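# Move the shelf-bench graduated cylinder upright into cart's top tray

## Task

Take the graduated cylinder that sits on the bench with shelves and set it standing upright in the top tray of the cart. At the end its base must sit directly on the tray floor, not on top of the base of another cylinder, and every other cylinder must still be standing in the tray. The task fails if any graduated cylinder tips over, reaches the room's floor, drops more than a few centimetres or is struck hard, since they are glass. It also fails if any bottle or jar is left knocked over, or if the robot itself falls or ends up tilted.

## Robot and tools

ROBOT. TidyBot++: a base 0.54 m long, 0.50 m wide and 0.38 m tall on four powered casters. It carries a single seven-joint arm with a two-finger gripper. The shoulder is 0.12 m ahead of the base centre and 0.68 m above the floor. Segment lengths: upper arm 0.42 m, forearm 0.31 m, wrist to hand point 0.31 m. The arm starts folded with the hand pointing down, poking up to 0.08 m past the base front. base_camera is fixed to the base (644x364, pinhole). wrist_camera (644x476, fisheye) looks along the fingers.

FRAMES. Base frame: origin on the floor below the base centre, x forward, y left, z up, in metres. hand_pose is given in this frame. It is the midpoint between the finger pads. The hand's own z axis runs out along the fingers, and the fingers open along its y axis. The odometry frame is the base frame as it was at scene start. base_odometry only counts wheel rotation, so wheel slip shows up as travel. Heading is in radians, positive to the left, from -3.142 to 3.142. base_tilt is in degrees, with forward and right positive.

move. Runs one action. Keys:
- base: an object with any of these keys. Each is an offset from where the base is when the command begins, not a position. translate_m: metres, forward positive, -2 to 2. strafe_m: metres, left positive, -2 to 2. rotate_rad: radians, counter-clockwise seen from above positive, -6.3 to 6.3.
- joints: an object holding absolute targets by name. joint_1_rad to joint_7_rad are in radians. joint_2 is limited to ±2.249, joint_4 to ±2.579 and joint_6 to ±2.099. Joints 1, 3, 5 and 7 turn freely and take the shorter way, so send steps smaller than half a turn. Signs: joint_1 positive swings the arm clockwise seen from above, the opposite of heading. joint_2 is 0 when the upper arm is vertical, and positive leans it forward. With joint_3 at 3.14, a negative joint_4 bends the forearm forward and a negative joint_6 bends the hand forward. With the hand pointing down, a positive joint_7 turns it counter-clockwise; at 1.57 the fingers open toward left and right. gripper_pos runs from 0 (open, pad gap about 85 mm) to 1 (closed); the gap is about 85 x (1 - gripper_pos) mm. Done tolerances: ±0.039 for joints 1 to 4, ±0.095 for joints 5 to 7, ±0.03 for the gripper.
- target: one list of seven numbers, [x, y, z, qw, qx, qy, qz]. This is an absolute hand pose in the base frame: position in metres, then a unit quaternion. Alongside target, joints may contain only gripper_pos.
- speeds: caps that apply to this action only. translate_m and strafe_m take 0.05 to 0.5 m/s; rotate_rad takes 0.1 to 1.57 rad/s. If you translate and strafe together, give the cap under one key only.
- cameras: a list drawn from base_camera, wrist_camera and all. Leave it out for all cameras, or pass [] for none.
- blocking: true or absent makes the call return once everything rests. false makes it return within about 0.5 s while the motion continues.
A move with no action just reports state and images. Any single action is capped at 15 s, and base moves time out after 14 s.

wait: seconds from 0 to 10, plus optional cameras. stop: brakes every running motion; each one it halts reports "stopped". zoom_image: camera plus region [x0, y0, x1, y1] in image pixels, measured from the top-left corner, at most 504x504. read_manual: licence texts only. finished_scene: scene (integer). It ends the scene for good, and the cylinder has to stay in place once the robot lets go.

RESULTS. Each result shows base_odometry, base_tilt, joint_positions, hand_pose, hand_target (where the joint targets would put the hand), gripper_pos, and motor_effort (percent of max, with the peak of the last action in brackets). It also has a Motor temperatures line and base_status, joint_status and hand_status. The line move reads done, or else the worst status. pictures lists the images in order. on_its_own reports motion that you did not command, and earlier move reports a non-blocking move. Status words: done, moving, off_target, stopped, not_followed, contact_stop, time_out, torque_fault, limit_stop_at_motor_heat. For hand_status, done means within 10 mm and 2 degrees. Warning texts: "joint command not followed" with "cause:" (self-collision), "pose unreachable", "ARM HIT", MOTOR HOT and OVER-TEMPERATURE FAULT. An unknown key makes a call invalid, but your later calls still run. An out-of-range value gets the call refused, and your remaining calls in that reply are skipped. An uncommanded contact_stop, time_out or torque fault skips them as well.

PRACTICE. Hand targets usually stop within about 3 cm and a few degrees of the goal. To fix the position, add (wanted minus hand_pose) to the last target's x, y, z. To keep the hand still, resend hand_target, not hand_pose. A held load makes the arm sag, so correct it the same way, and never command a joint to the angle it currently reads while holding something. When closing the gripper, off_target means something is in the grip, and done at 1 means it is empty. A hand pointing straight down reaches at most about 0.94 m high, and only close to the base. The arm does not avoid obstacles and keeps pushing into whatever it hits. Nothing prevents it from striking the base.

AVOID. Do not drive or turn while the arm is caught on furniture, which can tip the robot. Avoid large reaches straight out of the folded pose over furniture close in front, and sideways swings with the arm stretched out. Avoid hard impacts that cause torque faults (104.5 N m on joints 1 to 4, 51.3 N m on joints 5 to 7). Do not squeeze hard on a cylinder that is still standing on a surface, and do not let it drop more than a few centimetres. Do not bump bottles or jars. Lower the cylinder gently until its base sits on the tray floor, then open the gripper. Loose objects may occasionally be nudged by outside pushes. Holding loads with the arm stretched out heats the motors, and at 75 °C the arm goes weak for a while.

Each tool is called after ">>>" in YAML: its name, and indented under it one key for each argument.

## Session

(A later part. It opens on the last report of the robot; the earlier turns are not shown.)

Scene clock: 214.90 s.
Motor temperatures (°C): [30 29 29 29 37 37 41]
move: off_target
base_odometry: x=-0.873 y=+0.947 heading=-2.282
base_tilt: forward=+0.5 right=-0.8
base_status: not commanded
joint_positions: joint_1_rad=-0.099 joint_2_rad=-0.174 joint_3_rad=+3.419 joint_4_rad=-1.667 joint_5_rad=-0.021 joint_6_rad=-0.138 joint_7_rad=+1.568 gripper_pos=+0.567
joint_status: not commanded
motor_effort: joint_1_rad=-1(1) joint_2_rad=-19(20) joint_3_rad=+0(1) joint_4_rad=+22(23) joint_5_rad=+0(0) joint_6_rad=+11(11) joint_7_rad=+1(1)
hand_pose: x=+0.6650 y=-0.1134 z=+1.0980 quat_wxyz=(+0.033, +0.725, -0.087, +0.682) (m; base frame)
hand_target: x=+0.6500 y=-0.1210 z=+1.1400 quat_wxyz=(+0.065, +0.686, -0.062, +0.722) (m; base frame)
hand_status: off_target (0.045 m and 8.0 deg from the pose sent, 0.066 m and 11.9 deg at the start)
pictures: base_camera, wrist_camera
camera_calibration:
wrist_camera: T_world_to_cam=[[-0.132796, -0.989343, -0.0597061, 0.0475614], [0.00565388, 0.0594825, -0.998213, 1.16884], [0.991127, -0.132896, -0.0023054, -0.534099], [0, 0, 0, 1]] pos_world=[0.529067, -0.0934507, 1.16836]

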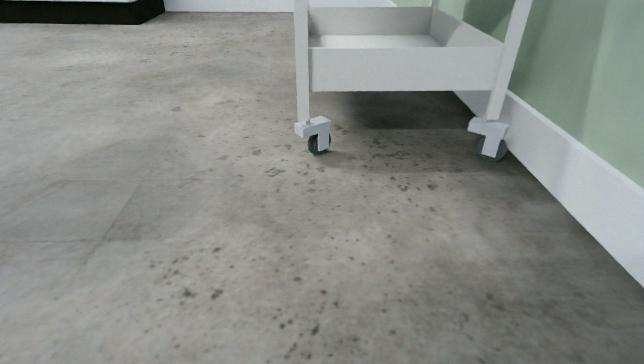

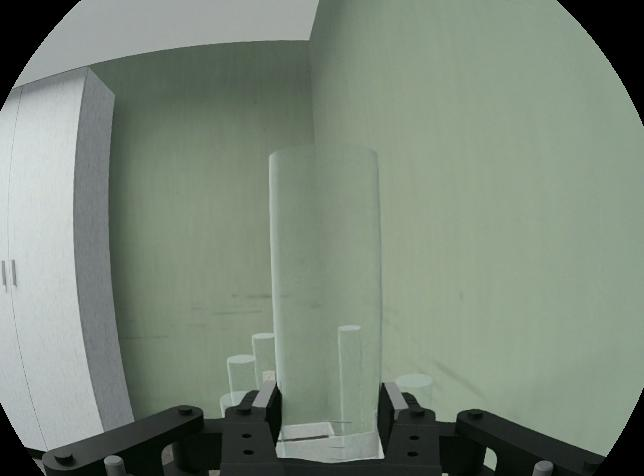

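>>> move:
  base: {"translate_m": 0.24, "strafe_m": -0.034}
  speeds: {"translate_m": 0.15}

>>> zoom_image:
  camera: "wrist_camera"
  region: [180, 270, 480, 470]

Scene clock: 222.63 s.
Motor temperatures (°C): [30 29 29 29 37 37 41]
move: done
base_odometry: x=-1.056 y=+0.788 heading=-2.283
base_tilt: forward=+0.4 right=-0.8
base_status: done
joint_positions: joint_1_rad=-0.100 joint_2_rad=-0.187 joint_3_rad=+3.420 joint_4_rad=-1.669 joint_5_rad=-0.021 joint_6_rad=-0.134 joint_7_rad=+1.568 gripper_pos=+0.567
joint_status: not commanded
motor_effort: joint_1_rad=-1(1) joint_2_rad=-18(22) joint_3_rad=+0(1) joint_4_rad=+23(24) joint_5_rad=+0(1) joint_6_rad=+10(11) joint_7_rad=+0(1)
hand_pose: x=+0.6593 y=-0.1146 z=+1.1051 quat_wxyz=(+0.032, +0.720, -0.088, +0.688) (m; base frame)
hand_target: x=+0.6500 y=-0.1210 z=+1.1400 quat_wxyz=(+0.065, +0.686, -0.062, +0.722) (m; base frame)
hand_status: not commanded
pictures: base_camera, wrist_camera
camera_calibration:
wrist_camera: T_world_to_cam=[[-0.132842, -0.98913, -0.0630522, 0.0498267], [0.021095, 0.06078, -0.997928, 1.16568], [0.990913, -0.133897, 0.0127916, -0.54524], [0, 0, 0, 1]] pos_world=[0.522314, -0.0945706, 1.17338]

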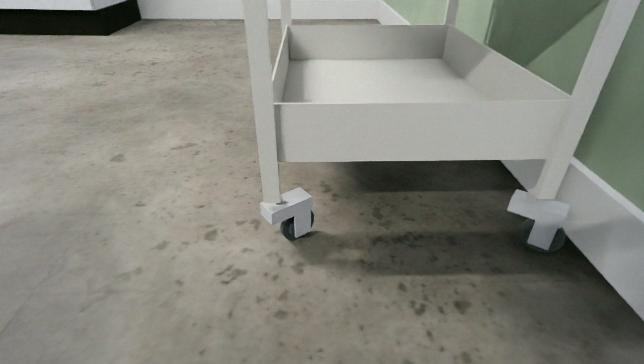

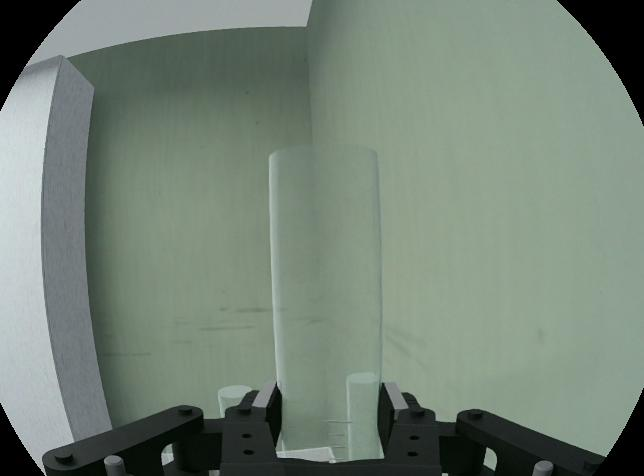

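Scaled by 1.680.

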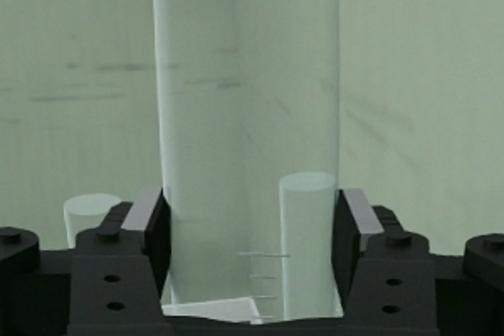

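>>> move:
  base: {"translate_m": 0.15, "strafe_m": -0.02}
  speeds: {"translate_m": 0.12}

>>> zoom_image:
  camera: "wrist_camera"
  region: [180, 270, 480, 470]

Scene clock: 232.60 s.
Motor temperatures (°C): [30 29 29 29 37 37 41]
move: done
base_odometry: x=-1.169 y=+0.687 heading=-2.283
base_tilt: forward=+0.4 right=-0.8
base_status: done
joint_positions: joint_1_rad=-0.100 joint_2_rad=-0.191 joint_3_rad=+3.421 joint_4_rad=-1.670 joint_5_rad=-0.021 joint_6_rad=-0.133 joint_7_rad=+1.568 gripper_pos=+0.567
joint_status: not commanded
motor_effort: joint_1_rad=-1(2) joint_2_rad=-18(23) joint_3_rad=+0(1) joint_4_rad=+22(24) joint_5_rad=+0(0) joint_6_rad=+10(11) joint_7_rad=+0(1)
hand_pose: x=+0.6579 y=-0.1148 z=+1.1067 quat_wxyz=(+0.032, +0.719, -0.088, +0.689) (m; base frame)
hand_target: x=+0.6500 y=-0.1210 z=+1.1400 quat_wxyz=(+0.065, +0.686, -0.062, +0.722) (m; base frame)
hand_status: not commanded
pictures: base_camera, wrist_camera
camera_calibration:
wrist_camera: T_world_to_cam=[[-0.132731, -0.989092, -0.0638709, 0.0503685], [0.0247157, 0.0611181, -0.997824, 1.16488], [0.990844, -0.134021, 0.0163338, -0.547811], [0, 0, 0, 1]] pos_world=[0.52069, -0.094794, 1.17451]

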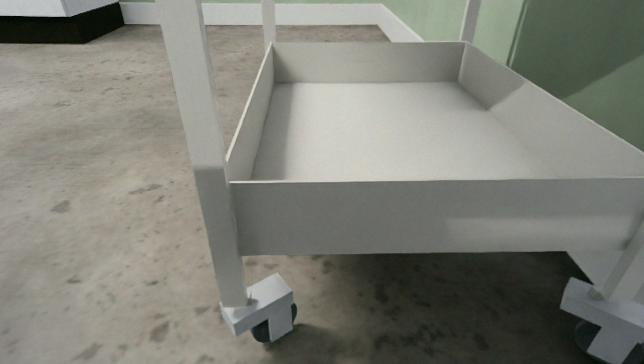

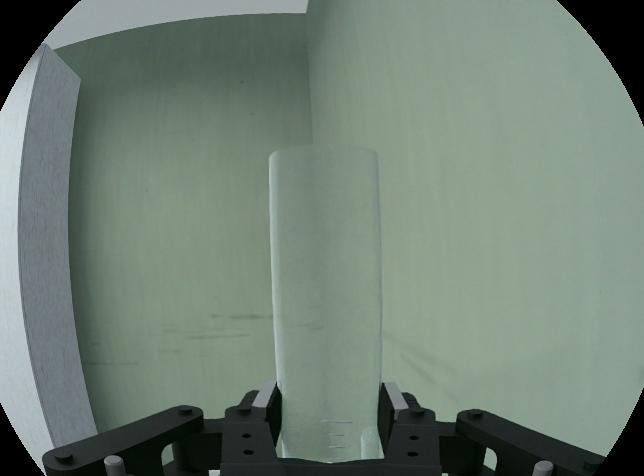

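Scaled by 1.680.

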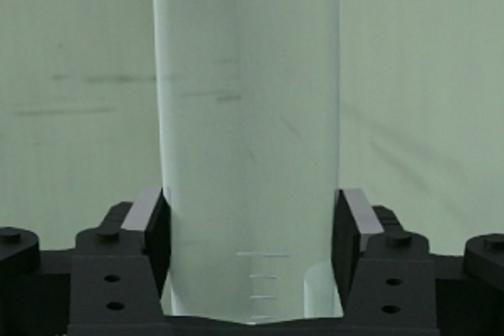

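>>> move:
  target: [0.65, -0.121, 1.04, 0.0652, 0.6856, -0.0619, 0.7225]
  cameras: ["wrist_camera"]

Scene clock: 244.50 s.
Motor temperatures (°C): [30 29 29 29 37 37 41]
move: off_target
base_odometry: x=-1.169 y=+0.687 heading=-2.283
base_tilt: forward=+0.4 right=-0.8
base_status: not commanded
joint_positions: joint_1_rad=-0.063 joint_2_rad=-0.189 joint_3_rad=+3.421 joint_4_rad=-1.977 joint_5_rad=+0.107 joint_6_rad=+0.188 joint_7_rad=+1.537 gripper_pos=+0.567
joint_status: not commanded
motor_effort: joint_1_rad=-1(1) joint_2_rad=-17(19) joint_3_rad=+0(1) joint_4_rad=+22(24) joint_5_rad=+0(1) joint_6_rad=+10(11) joint_7_rad=+0(1)
hand_pose: x=+0.6496 y=-0.1234 z=+1.0144 quat_wxyz=(+0.072, +0.717, -0.061, +0.690) (m; base frame)
hand_target: x=+0.6500 y=-0.1210 z=+1.0400 quat_wxyz=(+0.065, +0.686, -0.062, +0.722) (m; base frame)
hand_status: off_target (0.026 m and 5.3 deg from the pose sent, 0.067 m and 7.3 deg at the start)
pictures: wrist_camera
camera_calibration:
wrist_camera: T_world_to_cam=[[-0.149242, -0.988295, 0.031614, -0.0512014], [0.0200215, -0.0349859, -0.999187, 1.06606], [0.988598, -0.148488, 0.0250085, -0.548368], [0, 0, 0, 1]] pos_world=[0.51313, -0.094731, 1.08053]

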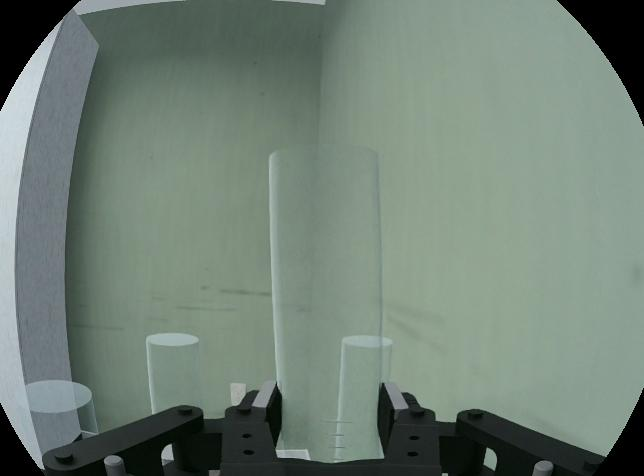

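>>> move:
  target: [0.652, -0.117, 0.98, 0.0392, 0.6834, -0.0866, 0.7249]
  cameras: ["wrist_camera"]

Scene clock: 253.33 s.
Motor temperatures (°C): [30 29 29 29 37 37 41]
move: off_target
base_odometry: x=-1.169 y=+0.687 heading=-2.283
base_tilt: forward=+0.4 right=-0.7
base_status: not commanded
joint_positions: joint_1_rad=+0.024 joint_2_rad=-0.122 joint_3_rad=+3.364 joint_4_rad=-2.137 joint_5_rad=+0.108 joint_6_rad=+0.404 joint_7_rad=+1.469 gripper_pos=+0.567
joint_status: not commanded
motor_effort: joint_1_rad=+0(2) joint_2_rad=-19(21) joint_3_rad=+0(1) joint_4_rad=+21(23) joint_5_rad=+0(1) joint_6_rad=+10(12) joint_7_rad=+1(1)
hand_pose: x=+0.6512 y=-0.1254 z=+0.9506 quat_wxyz=(+0.059, +0.717, -0.084, +0.689) (m; base frame)
hand_target: x=+0.6520 y=-0.1170 z=+0.9800 quat_wxyz=(+0.039, +0.683, -0.087, +0.724) (m; base frame)
hand_status: off_target (0.031 m and 6.1 deg from the pose sent, 0.035 m and 7.3 deg at the start)
pictures: wrist_camera
camera_calibration:
wrist_camera: T_world_to_cam=[[-0.1631, -0.98642, -0.0193528, 0.00674621], [0.0235918, 0.0157106, -0.999598, 1.00665], [0.986328, -0.163491, 0.020709, -0.544934], [0, 0, 0, 1]] pos_world=[0.514835, -0.098252, 1.01767]

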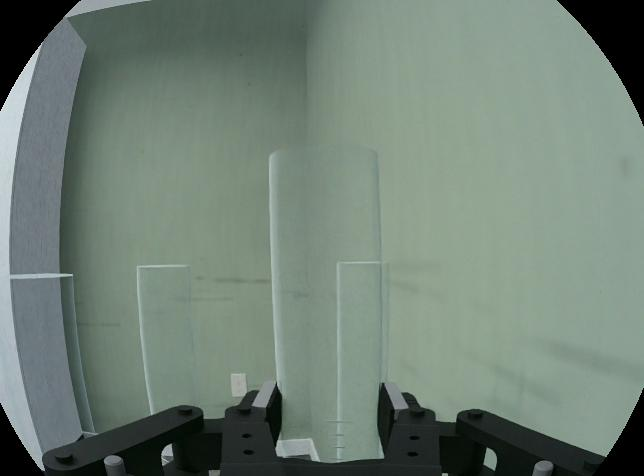

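>>> move:
  target: [0.652, -0.112, 0.94, 0.0392, 0.6834, -0.0866, 0.7249]
  cameras: []

>>> move:
  target: [0.652, -0.110, 0.92, 0.0392, 0.6834, -0.0866, 0.7249]
  cameras: ["wrist_camera"]

Scene clock: 260.97 s.
Motor temperatures (°C): [30 29 29 29 37 37 41]
move: off_target
base_odometry: x=-1.169 y=+0.687 heading=-2.283
base_tilt: forward=+0.4 right=-0.8
base_status: not commanded
joint_positions: joint_1_rad=+0.070 joint_2_rad=-0.065 joint_3_rad=+3.315 joint_4_rad=-2.234 joint_5_rad=+0.108 joint_6_rad=+0.561 joint_7_rad=+1.468 gripper_pos=+0.567
joint_status: not commanded
motor_effort: joint_1_rad=-1(1) joint_2_rad=-21(22) joint_3_rad=+1(1) joint_4_rad=+20(22) joint_5_rad=+0(1) joint_6_rad=+10(11) joint_7_rad=+0(1)
hand_pose: x=+0.6522 y=-0.1151 z=+0.9117 quat_wxyz=(+0.056, +0.717, -0.076, +0.690) (m; base frame)
hand_target: x=+0.6520 y=-0.1120 z=+0.9400 quat_wxyz=(+0.039, +0.683, -0.087, +0.724) (m; base frame)
hand_status: off_target (0.028 m and 6.0 deg from the pose sent, 0.017 m and 6.1 deg at the start)
pictures: none
No camera images: "cameras" was empty.

Scene clock: 261.67 s.
Motor temperatures (°C): [30 29 29 29 37 37 41]
move: off_target
base_odometry: x=-1.169 y=+0.687 heading=-2.283
base_tilt: forward=+0.4 right=-0.8
base_status: not commanded
joint_positions: joint_1_rad=+0.088 joint_2_rad=-0.039 joint_3_rad=+3.298 joint_4_rad=-2.271 joint_5_rad=+0.108 joint_6_rad=+0.653 joint_7_rad=+1.468 gripper_pos=+0.567
joint_status: not commanded
motor_effort: joint_1_rad=-1(1) joint_2_rad=-20(21) joint_3_rad=+1(1) joint_4_rad=+18(20) joint_5_rad=-1(1) joint_6_rad=+9(10) joint_7_rad=+1(1)
hand_pose: x=+0.6520 y=-0.1114 z=+0.9060 quat_wxyz=(+0.054, +0.707, -0.072, +0.701) (m; base frame)
hand_target: x=+0.6520 y=-0.1100 z=+0.9200 quat_wxyz=(+0.039, +0.683, -0.087, +0.724) (m; base frame)
hand_status: off_target (0.014 m and 4.5 deg from the pose sent, 0.010 m and 6.0 deg at the start)
pictures: wrist_camera
camera_calibration:
wrist_camera: T_world_to_cam=[[-0.139172, -0.990215, -0.0102352, -0.00445765], [0.054086, 0.00271952, -0.998533, 0.939573], [0.98879, -0.139521, 0.0531783, -0.570896], [0, 0, 0, 1]] pos_world=[0.513058, -0.0866211, 0.968508]

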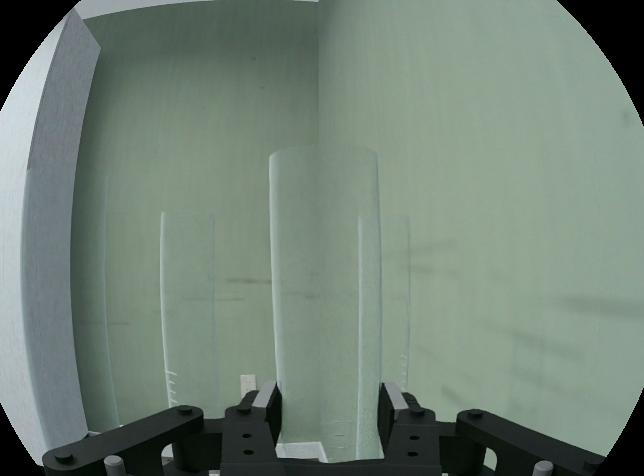

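>>> move:
  joints: {"gripper_pos": 0.52}
  cameras: []

>>> move:
  joints: {"gripper_pos": 0.4}
  cameras: ["wrist_camera"]

Scene clock: 265.33 s.
Motor temperatures (°C): [30 29 29 29 37 37 41]
move: done
base_odometry: x=-1.169 y=+0.687 heading=-2.283
base_tilt: forward=+0.4 right=-0.8
base_status: not commanded
joint_positions: joint_1_rad=+0.088 joint_2_rad=-0.039 joint_3_rad=+3.297 joint_4_rad=-2.271 joint_5_rad=+0.108 joint_6_rad=+0.654 joint_7_rad=+1.468 gripper_pos=+0.520
joint_status: all done
motor_effort: joint_1_rad=-1(1) joint_2_rad=-20(20) joint_3_rad=+1(1) joint_4_rad=+18(18) joint_5_rad=+0(0) joint_6_rad=+9(10) joint_7_rad=+0(1)
hand_pose: x=+0.6520 y=-0.1113 z=+0.9062 quat_wxyz=(+0.054, +0.707, -0.071, +0.702) (m; base frame)
hand_target: x=+0.6520 y=-0.1100 z=+0.9200 quat_wxyz=(+0.039, +0.683, -0.087, +0.724) (m; base frame)
hand_status: not commanded
pictures: none
No camera images: "cameras" was empty.

Scene clock: 265.87 s.
Motor temperatures (°C): [30 29 29 29 37 37 41]
move: done
base_odometry: x=-1.169 y=+0.687 heading=-2.283
base_tilt: forward=+0.4 right=-0.8
base_status: not commanded
joint_positions: joint_1_rad=+0.088 joint_2_rad=-0.039 joint_3_rad=+3.297 joint_4_rad=-2.271 joint_5_rad=+0.108 joint_6_rad=+0.659 joint_7_rad=+1.468 gripper_pos=+0.400
joint_status: all done
motor_effort: joint_1_rad=-1(1) joint_2_rad=-18(19) joint_3_rad=+1(1) joint_4_rad=+17(18) joint_5_rad=+0(0) joint_6_rad=+9(9) joint_7_rad=+1(1)
hand_pose: x=+0.6521 y=-0.1111 z=+0.9078 quat_wxyz=(+0.054, +0.705, -0.071, +0.703) (m; base frame)
hand_target: x=+0.6520 y=-0.1100 z=+0.9200 quat_wxyz=(+0.039, +0.683, -0.087, +0.724) (m; base frame)
hand_status: not commanded
pictures: wrist_camera
camera_calibration:
wrist_camera: T_world_to_cam=[[-0.138372, -0.99033, -0.0100061, -0.00487725], [0.059692, 0.00174546, -0.998215, 0.937278], [0.98858, -0.138722, 0.0588732, -0.57596], [0, 0, 0, 1]] pos_world=[0.51276, -0.0863645, 0.969465]

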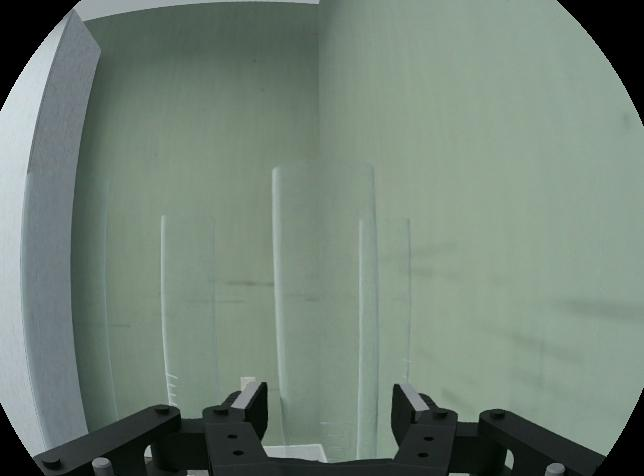

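>>> move:
  joints: {"gripper_pos": 0.05}
  cameras: ["wrist_camera"]

>>> move:
  target: [0.65, -0.11, 0.945, 0.0392, 0.6834, -0.0866, 0.7249]
  cameras: ["wrist_camera"]

Scene clock: 276.70 s.
Motor temperatures (°C): [30 29 29 29 37 37 41]
move: done
base_odometry: x=-1.169 y=+0.687 heading=-2.283
base_tilt: forward=+0.4 right=-0.7
base_status: not commanded
joint_positions: joint_1_rad=+0.088 joint_2_rad=-0.039 joint_3_rad=+3.297 joint_4_rad=-2.271 joint_5_rad=+0.108 joint_6_rad=+0.659 joint_7_rad=+1.468 gripper_pos=+0.050
joint_status: all done
motor_effort: joint_1_rad=-1(1) joint_2_rad=-18(19) joint_3_rad=+1(1) joint_4_rad=+17(17) joint_5_rad=+0(1) joint_6_rad=+8(9) joint_7_rad=+0(1)
hand_pose: x=+0.6521 y=-0.1111 z=+0.9078 quat_wxyz=(+0.054, +0.705, -0.071, +0.703) (m; base frame)
hand_target: x=+0.6520 y=-0.1100 z=+0.9200 quat_wxyz=(+0.039, +0.683, -0.087, +0.724) (m; base frame)
hand_status: not commanded
pictures: wrist_camera
camera_calibration:
wrist_camera: T_world_to_cam=[[-0.138372, -0.99033, -0.0100061, -0.00487725], [0.059692, 0.00174546, -0.998215, 0.937278], [0.98858, -0.138722, 0.0588732, -0.57596], [0, 0, 0, 1]] pos_world=[0.51276, -0.0863645, 0.969465]

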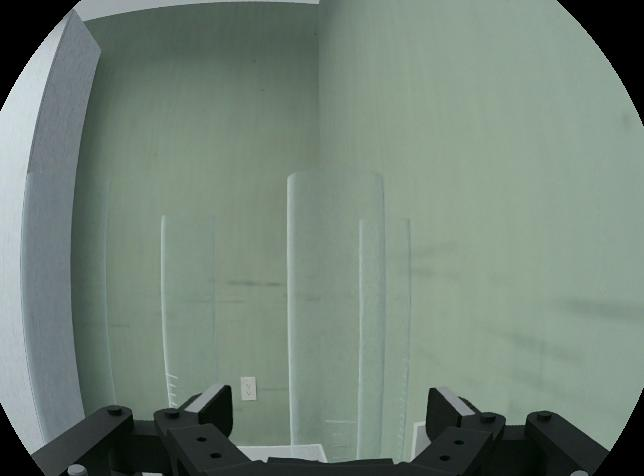

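Scene clock: 277.47 s.
Motor temperatures (°C): [30 29 29 29 37 37 41]
move: off_target
base_odometry: x=-1.169 y=+0.687 heading=-2.283
base_tilt: forward=+0.4 right=-0.8
base_status: not commanded
joint_positions: joint_1_rad=+0.083 joint_2_rad=-0.065 joint_3_rad=+3.297 joint_4_rad=-2.238 joint_5_rad=+0.108 joint_6_rad=+0.649 joint_7_rad=+1.468 gripper_pos=+0.050
joint_status: not commanded
motor_effort: joint_1_rad=-1(1) joint_2_rad=-19(20) joint_3_rad=+1(1) joint_4_rad=+18(18) joint_5_rad=+0(1) joint_6_rad=+8(9) joint_7_rad=+0(1)
hand_pose: x=+0.6524 y=-0.1097 z=+0.9371 quat_wxyz=(+0.054, +0.688, -0.068, +0.720) (m; base frame)
hand_target: x=+0.6500 y=-0.1100 z=+0.9450 quat_wxyz=(+0.039, +0.683, -0.087, +0.724) (m; base frame)
hand_status: off_target (0.008 m and 2.8 deg from the pose sent, 0.037 m and 4.3 deg at the start)
pictures: wrist_camera
camera_calibration:
wrist_camera: T_world_to_cam=[[-0.133857, -0.990966, -0.00825548, -0.00775398], [0.10694, -0.00616233, -0.994246, 0.931135], [0.985214, -0.13397, 0.106798, -0.619992], [0, 0, 0, 1]] pos_world=[0.510212, -0.0850063, 0.991927]

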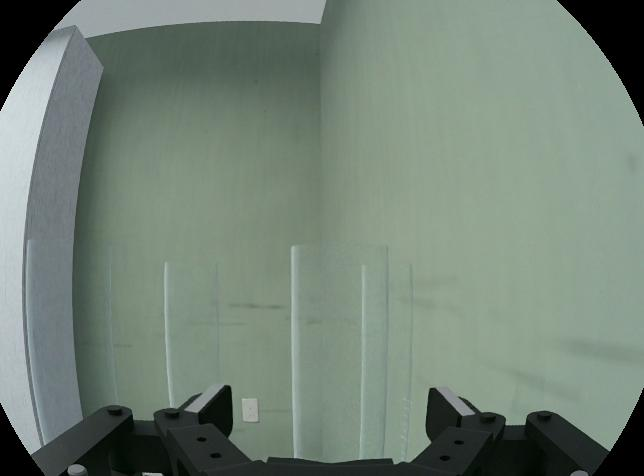

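>>> move:
  target: [0.648, -0.113, 0.985, 0.0392, 0.6834, -0.0866, 0.7249]
  cameras: ["wrist_camera"]

Scene clock: 280.20 s.
Motor temperatures (°C): [30 29 29 29 37 37 41]
move: off_target
base_odometry: x=-1.169 y=+0.687 heading=-2.283
base_tilt: forward=+0.4 right=-0.8
base_status: not commanded
joint_positions: joint_1_rad=+0.049 joint_2_rad=-0.125 joint_3_rad=+3.315 joint_4_rad=-2.145 joint_5_rad=+0.108 joint_6_rad=+0.554 joint_7_rad=+1.468 gripper_pos=+0.050
joint_status: not commanded
motor_effort: joint_1_rad=-1(1) joint_2_rad=-17(19) joint_3_rad=+1(1) joint_4_rad=+19(19) joint_5_rad=+0(1) joint_6_rad=+8(9) joint_7_rad=+0(1)
hand_pose: x=+0.6509 y=-0.1066 z=+0.9941 quat_wxyz=(+0.052, +0.667, -0.064, +0.740) (m; base frame)
hand_target: x=+0.6480 y=-0.1130 z=+0.9850 quat_wxyz=(+0.039, +0.683, -0.087, +0.724) (m; base frame)
hand_status: off_target (0.012 m and 3.9 deg from the pose sent, 0.048 m and 2.8 deg at the start)
pictures: wrist_camera
camera_calibration:
wrist_camera: T_world_to_cam=[[-0.125797, -0.992016, -0.00888178, -0.00914347], [0.164086, -0.0119765, -0.986373, 0.942319], [0.978392, -0.125541, 0.164283, -0.676033], [0, 0, 0, 1]] pos_world=[0.505653, -0.0826544, 1.04046]

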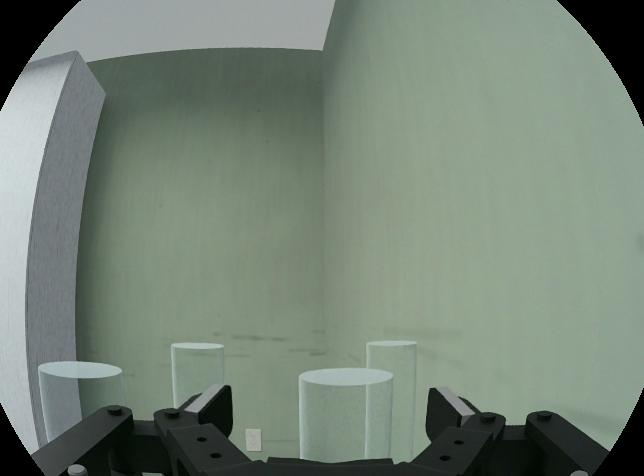

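>>> move:
  target: [0.648, -0.121, 1.035, 0.0382, 0.7019, -0.089, 0.7065]
  cameras: ["wrist_camera"]

Scene clock: 284.83 s.
Motor temperatures (°C): [30 29 29 29 37 37 41]
move: off_target
base_odometry: x=-1.169 y=+0.687 heading=-2.283
base_tilt: forward=+0.4 right=-0.8
base_status: not commanded
joint_positions: joint_1_rad=-0.088 joint_2_rad=-0.185 joint_3_rad=+3.431 joint_4_rad=-1.967 joint_5_rad=+0.108 joint_6_rad=+0.272 joint_7_rad=+1.468 gripper_pos=+0.050
joint_status: not commanded
motor_effort: joint_1_rad=-1(1) joint_2_rad=-15(18) joint_3_rad=+0(1) joint_4_rad=+20(20) joint_5_rad=+0(1) joint_6_rad=+8(9) joint_7_rad=+0(1)
hand_pose: x=+0.6534 y=-0.1148 z=+1.0444 quat_wxyz=(+0.044, +0.684, -0.076, +0.724) (m; base frame)
hand_target: x=+0.6480 y=-0.1210 z=+1.0350 quat_wxyz=(+0.038, +0.702, -0.089, +0.706) (m; base frame)
hand_status: off_target (0.013 m and 3.4 deg from the pose sent, 0.043 m and 6.4 deg at the start)
pictures: wrist_camera
camera_calibration:
wrist_camera: T_world_to_cam=[[-0.129344, -0.991019, -0.0339291, 0.012047], [0.120811, 0.0182124, -0.992508, 1.0296], [0.984213, -0.132474, 0.11737, -0.643341], [0, 0, 0, 1]] pos_world=[0.510355, -0.0920386, 1.09781]

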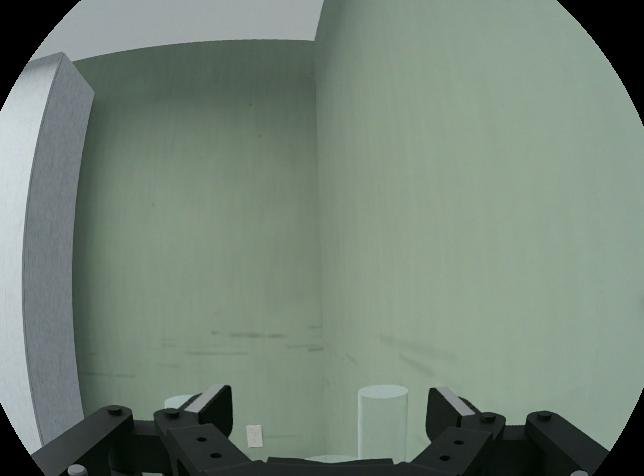

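>>> move:
  target: [0.645, -0.121, 1.12, 0.0382, 0.7019, -0.089, 0.7065]
  cameras: ["wrist_camera"]

>>> move:
  base: {"translate_m": -0.4, "strafe_m": 0.05}
  speeds: {"translate_m": 0.2}
  cameras: ["base_camera"]

>>> move:
  joints: {"joint_6_rad": -0.8}
  cameras: ["wrist_camera"]

>>> zoom_image:
  camera: "wrist_camera"
  region: [130, 150, 500, 430]

Scene clock: 289.13 s.
Motor temperatures (°C): [30 29 29 29 37 37 41]
move: off_target
base_odometry: x=-1.169 y=+0.687 heading=-2.283
base_tilt: forward=+0.4 right=-0.7
base_status: not commanded
joint_positions: joint_1_rad=-0.088 joint_2_rad=-0.201 joint_3_rad=+3.431 joint_4_rad=-1.710 joint_5_rad=-0.005 joint_6_rad=-0.005 joint_7_rad=+1.538 gripper_pos=+0.050
joint_status: not commanded
motor_effort: joint_1_rad=-1(1) joint_2_rad=-16(17) joint_3_rad=+0(0) joint_4_rad=+21(21) joint_5_rad=+0(1) joint_6_rad=+9(9) joint_7_rad=+0(1)
hand_pose: x=+0.6516 y=-0.1295 z=+1.1270 quat_wxyz=(+0.037, +0.682, -0.101, +0.723) (m; base frame)
hand_target: x=+0.6450 y=-0.1210 z=+1.1200 quat_wxyz=(+0.038, +0.701, -0.089, +0.706) (m; base frame)
hand_status: off_target (0.013 m and 3.3 deg from the pose sent, 0.076 m and 3.4 deg at the start)
pictures: wrist_camera
camera_calibration:
wrist_camera: T_world_to_cam=[[-0.154548, -0.984769, -0.0796514, 0.068784], [0.125839, 0.0603428, -0.990214, 1.11158], [0.979939, -0.163059, 0.114597, -0.651256], [0, 0, 0, 1]] pos_world=[0.508942, -0.105532, 1.18081]

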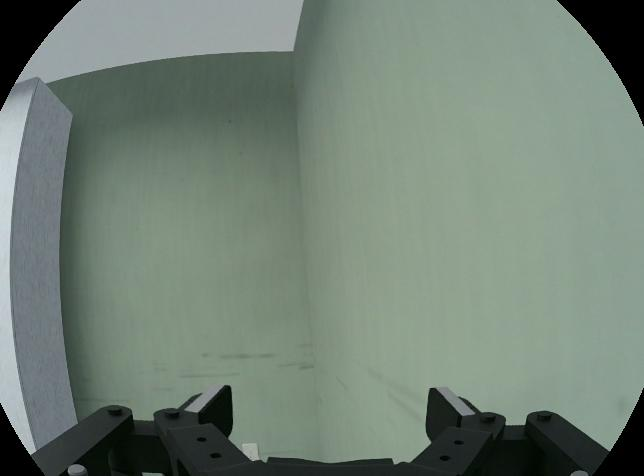

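Scene clock: 291.83 s.
Motor temperatures (°C): [30 29 29 29 37 37 41]
move: done
base_odometry: x=-0.870 y=+0.958 heading=-2.283
base_tilt: forward=+0.3 right=-0.8
base_status: done
joint_positions: joint_1_rad=-0.088 joint_2_rad=-0.216 joint_3_rad=+3.429 joint_4_rad=-1.709 joint_5_rad=-0.006 joint_6_rad=-0.009 joint_7_rad=+1.538 gripper_pos=+0.050
joint_status: not commanded
motor_effort: joint_1_rad=-1(2) joint_2_rad=-15(20) joint_3_rad=+0(1) joint_4_rad=+20(21) joint_5_rad=+0(1) joint_6_rad=+8(9) joint_7_rad=+0(1)
hand_pose: x=+0.6450 y=-0.1292 z=+1.1342 quat_wxyz=(+0.035, +0.678, -0.101, +0.727) (m; base frame)
hand_target: x=+0.6450 y=-0.1210 z=+1.1200 quat_wxyz=(+0.038, +0.701, -0.089, +0.706) (m; base frame)
hand_status: not commanded
pictures: base_camera

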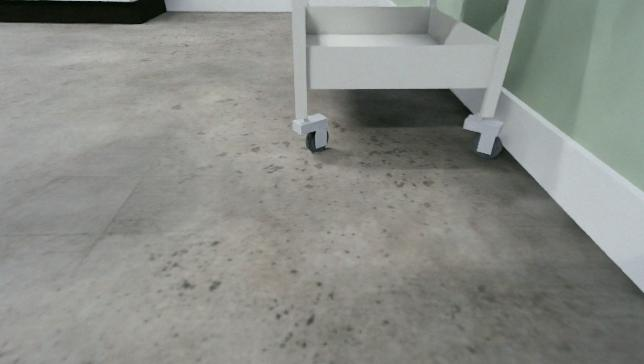

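Scene clock: 293.27 s.
Motor temperatures (°C): [30 29 29 29 37 37 41]
move: done
base_odometry: x=-0.870 y=+0.958 heading=-2.283
base_tilt: forward=+0.4 right=-0.8
base_status: not commanded
joint_positions: joint_1_rad=-0.088 joint_2_rad=-0.216 joint_3_rad=+3.429 joint_4_rad=-1.701 joint_5_rad=-0.006 joint_6_rad=-0.723 joint_7_rad=+1.538 gripper_pos=+0.050
joint_status: all done
motor_effort: joint_1_rad=-1(1) joint_2_rad=-14(15) joint_3_rad=+0(1) joint_4_rad=+19(21) joint_5_rad=+0(1) joint_6_rad=+6(9) joint_7_rad=+1(1)
hand_pose: x=+0.5864 y=-0.1037 z=+0.9308 quat_wxyz=(+0.006, +0.887, -0.116, +0.447) (m; base frame)
hand_target: x=+0.5738 y=-0.0872 z=+0.9171 quat_wxyz=(-0.002, +0.904, -0.090, +0.417) (m; base frame)
hand_status: not commanded
pictures: wrist_camera
camera_calibration:
wrist_camera: T_world_to_cam=[[-0.171603, -0.979477, -0.105725, 0.103297], [-0.525257, 0.181756, -0.831306, 1.17045], [0.833461, -0.0871216, -0.545667, 0.147615], [0, 0, 0, 1]] pos_world=[0.509481, -0.0986983, 1.06447]

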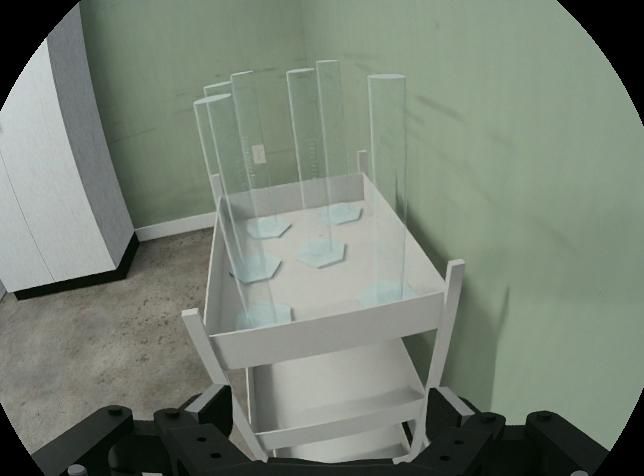

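Scaled by 1.362.

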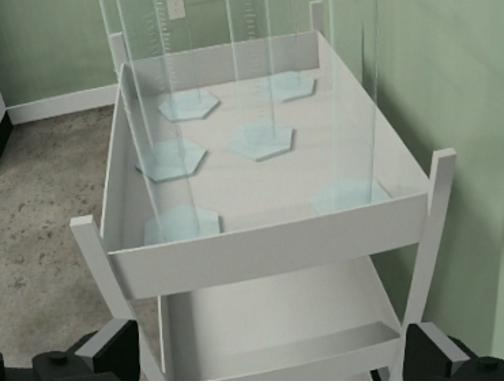

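>>> finished_scene:
  scene: 2

The scene is finished: the task was done.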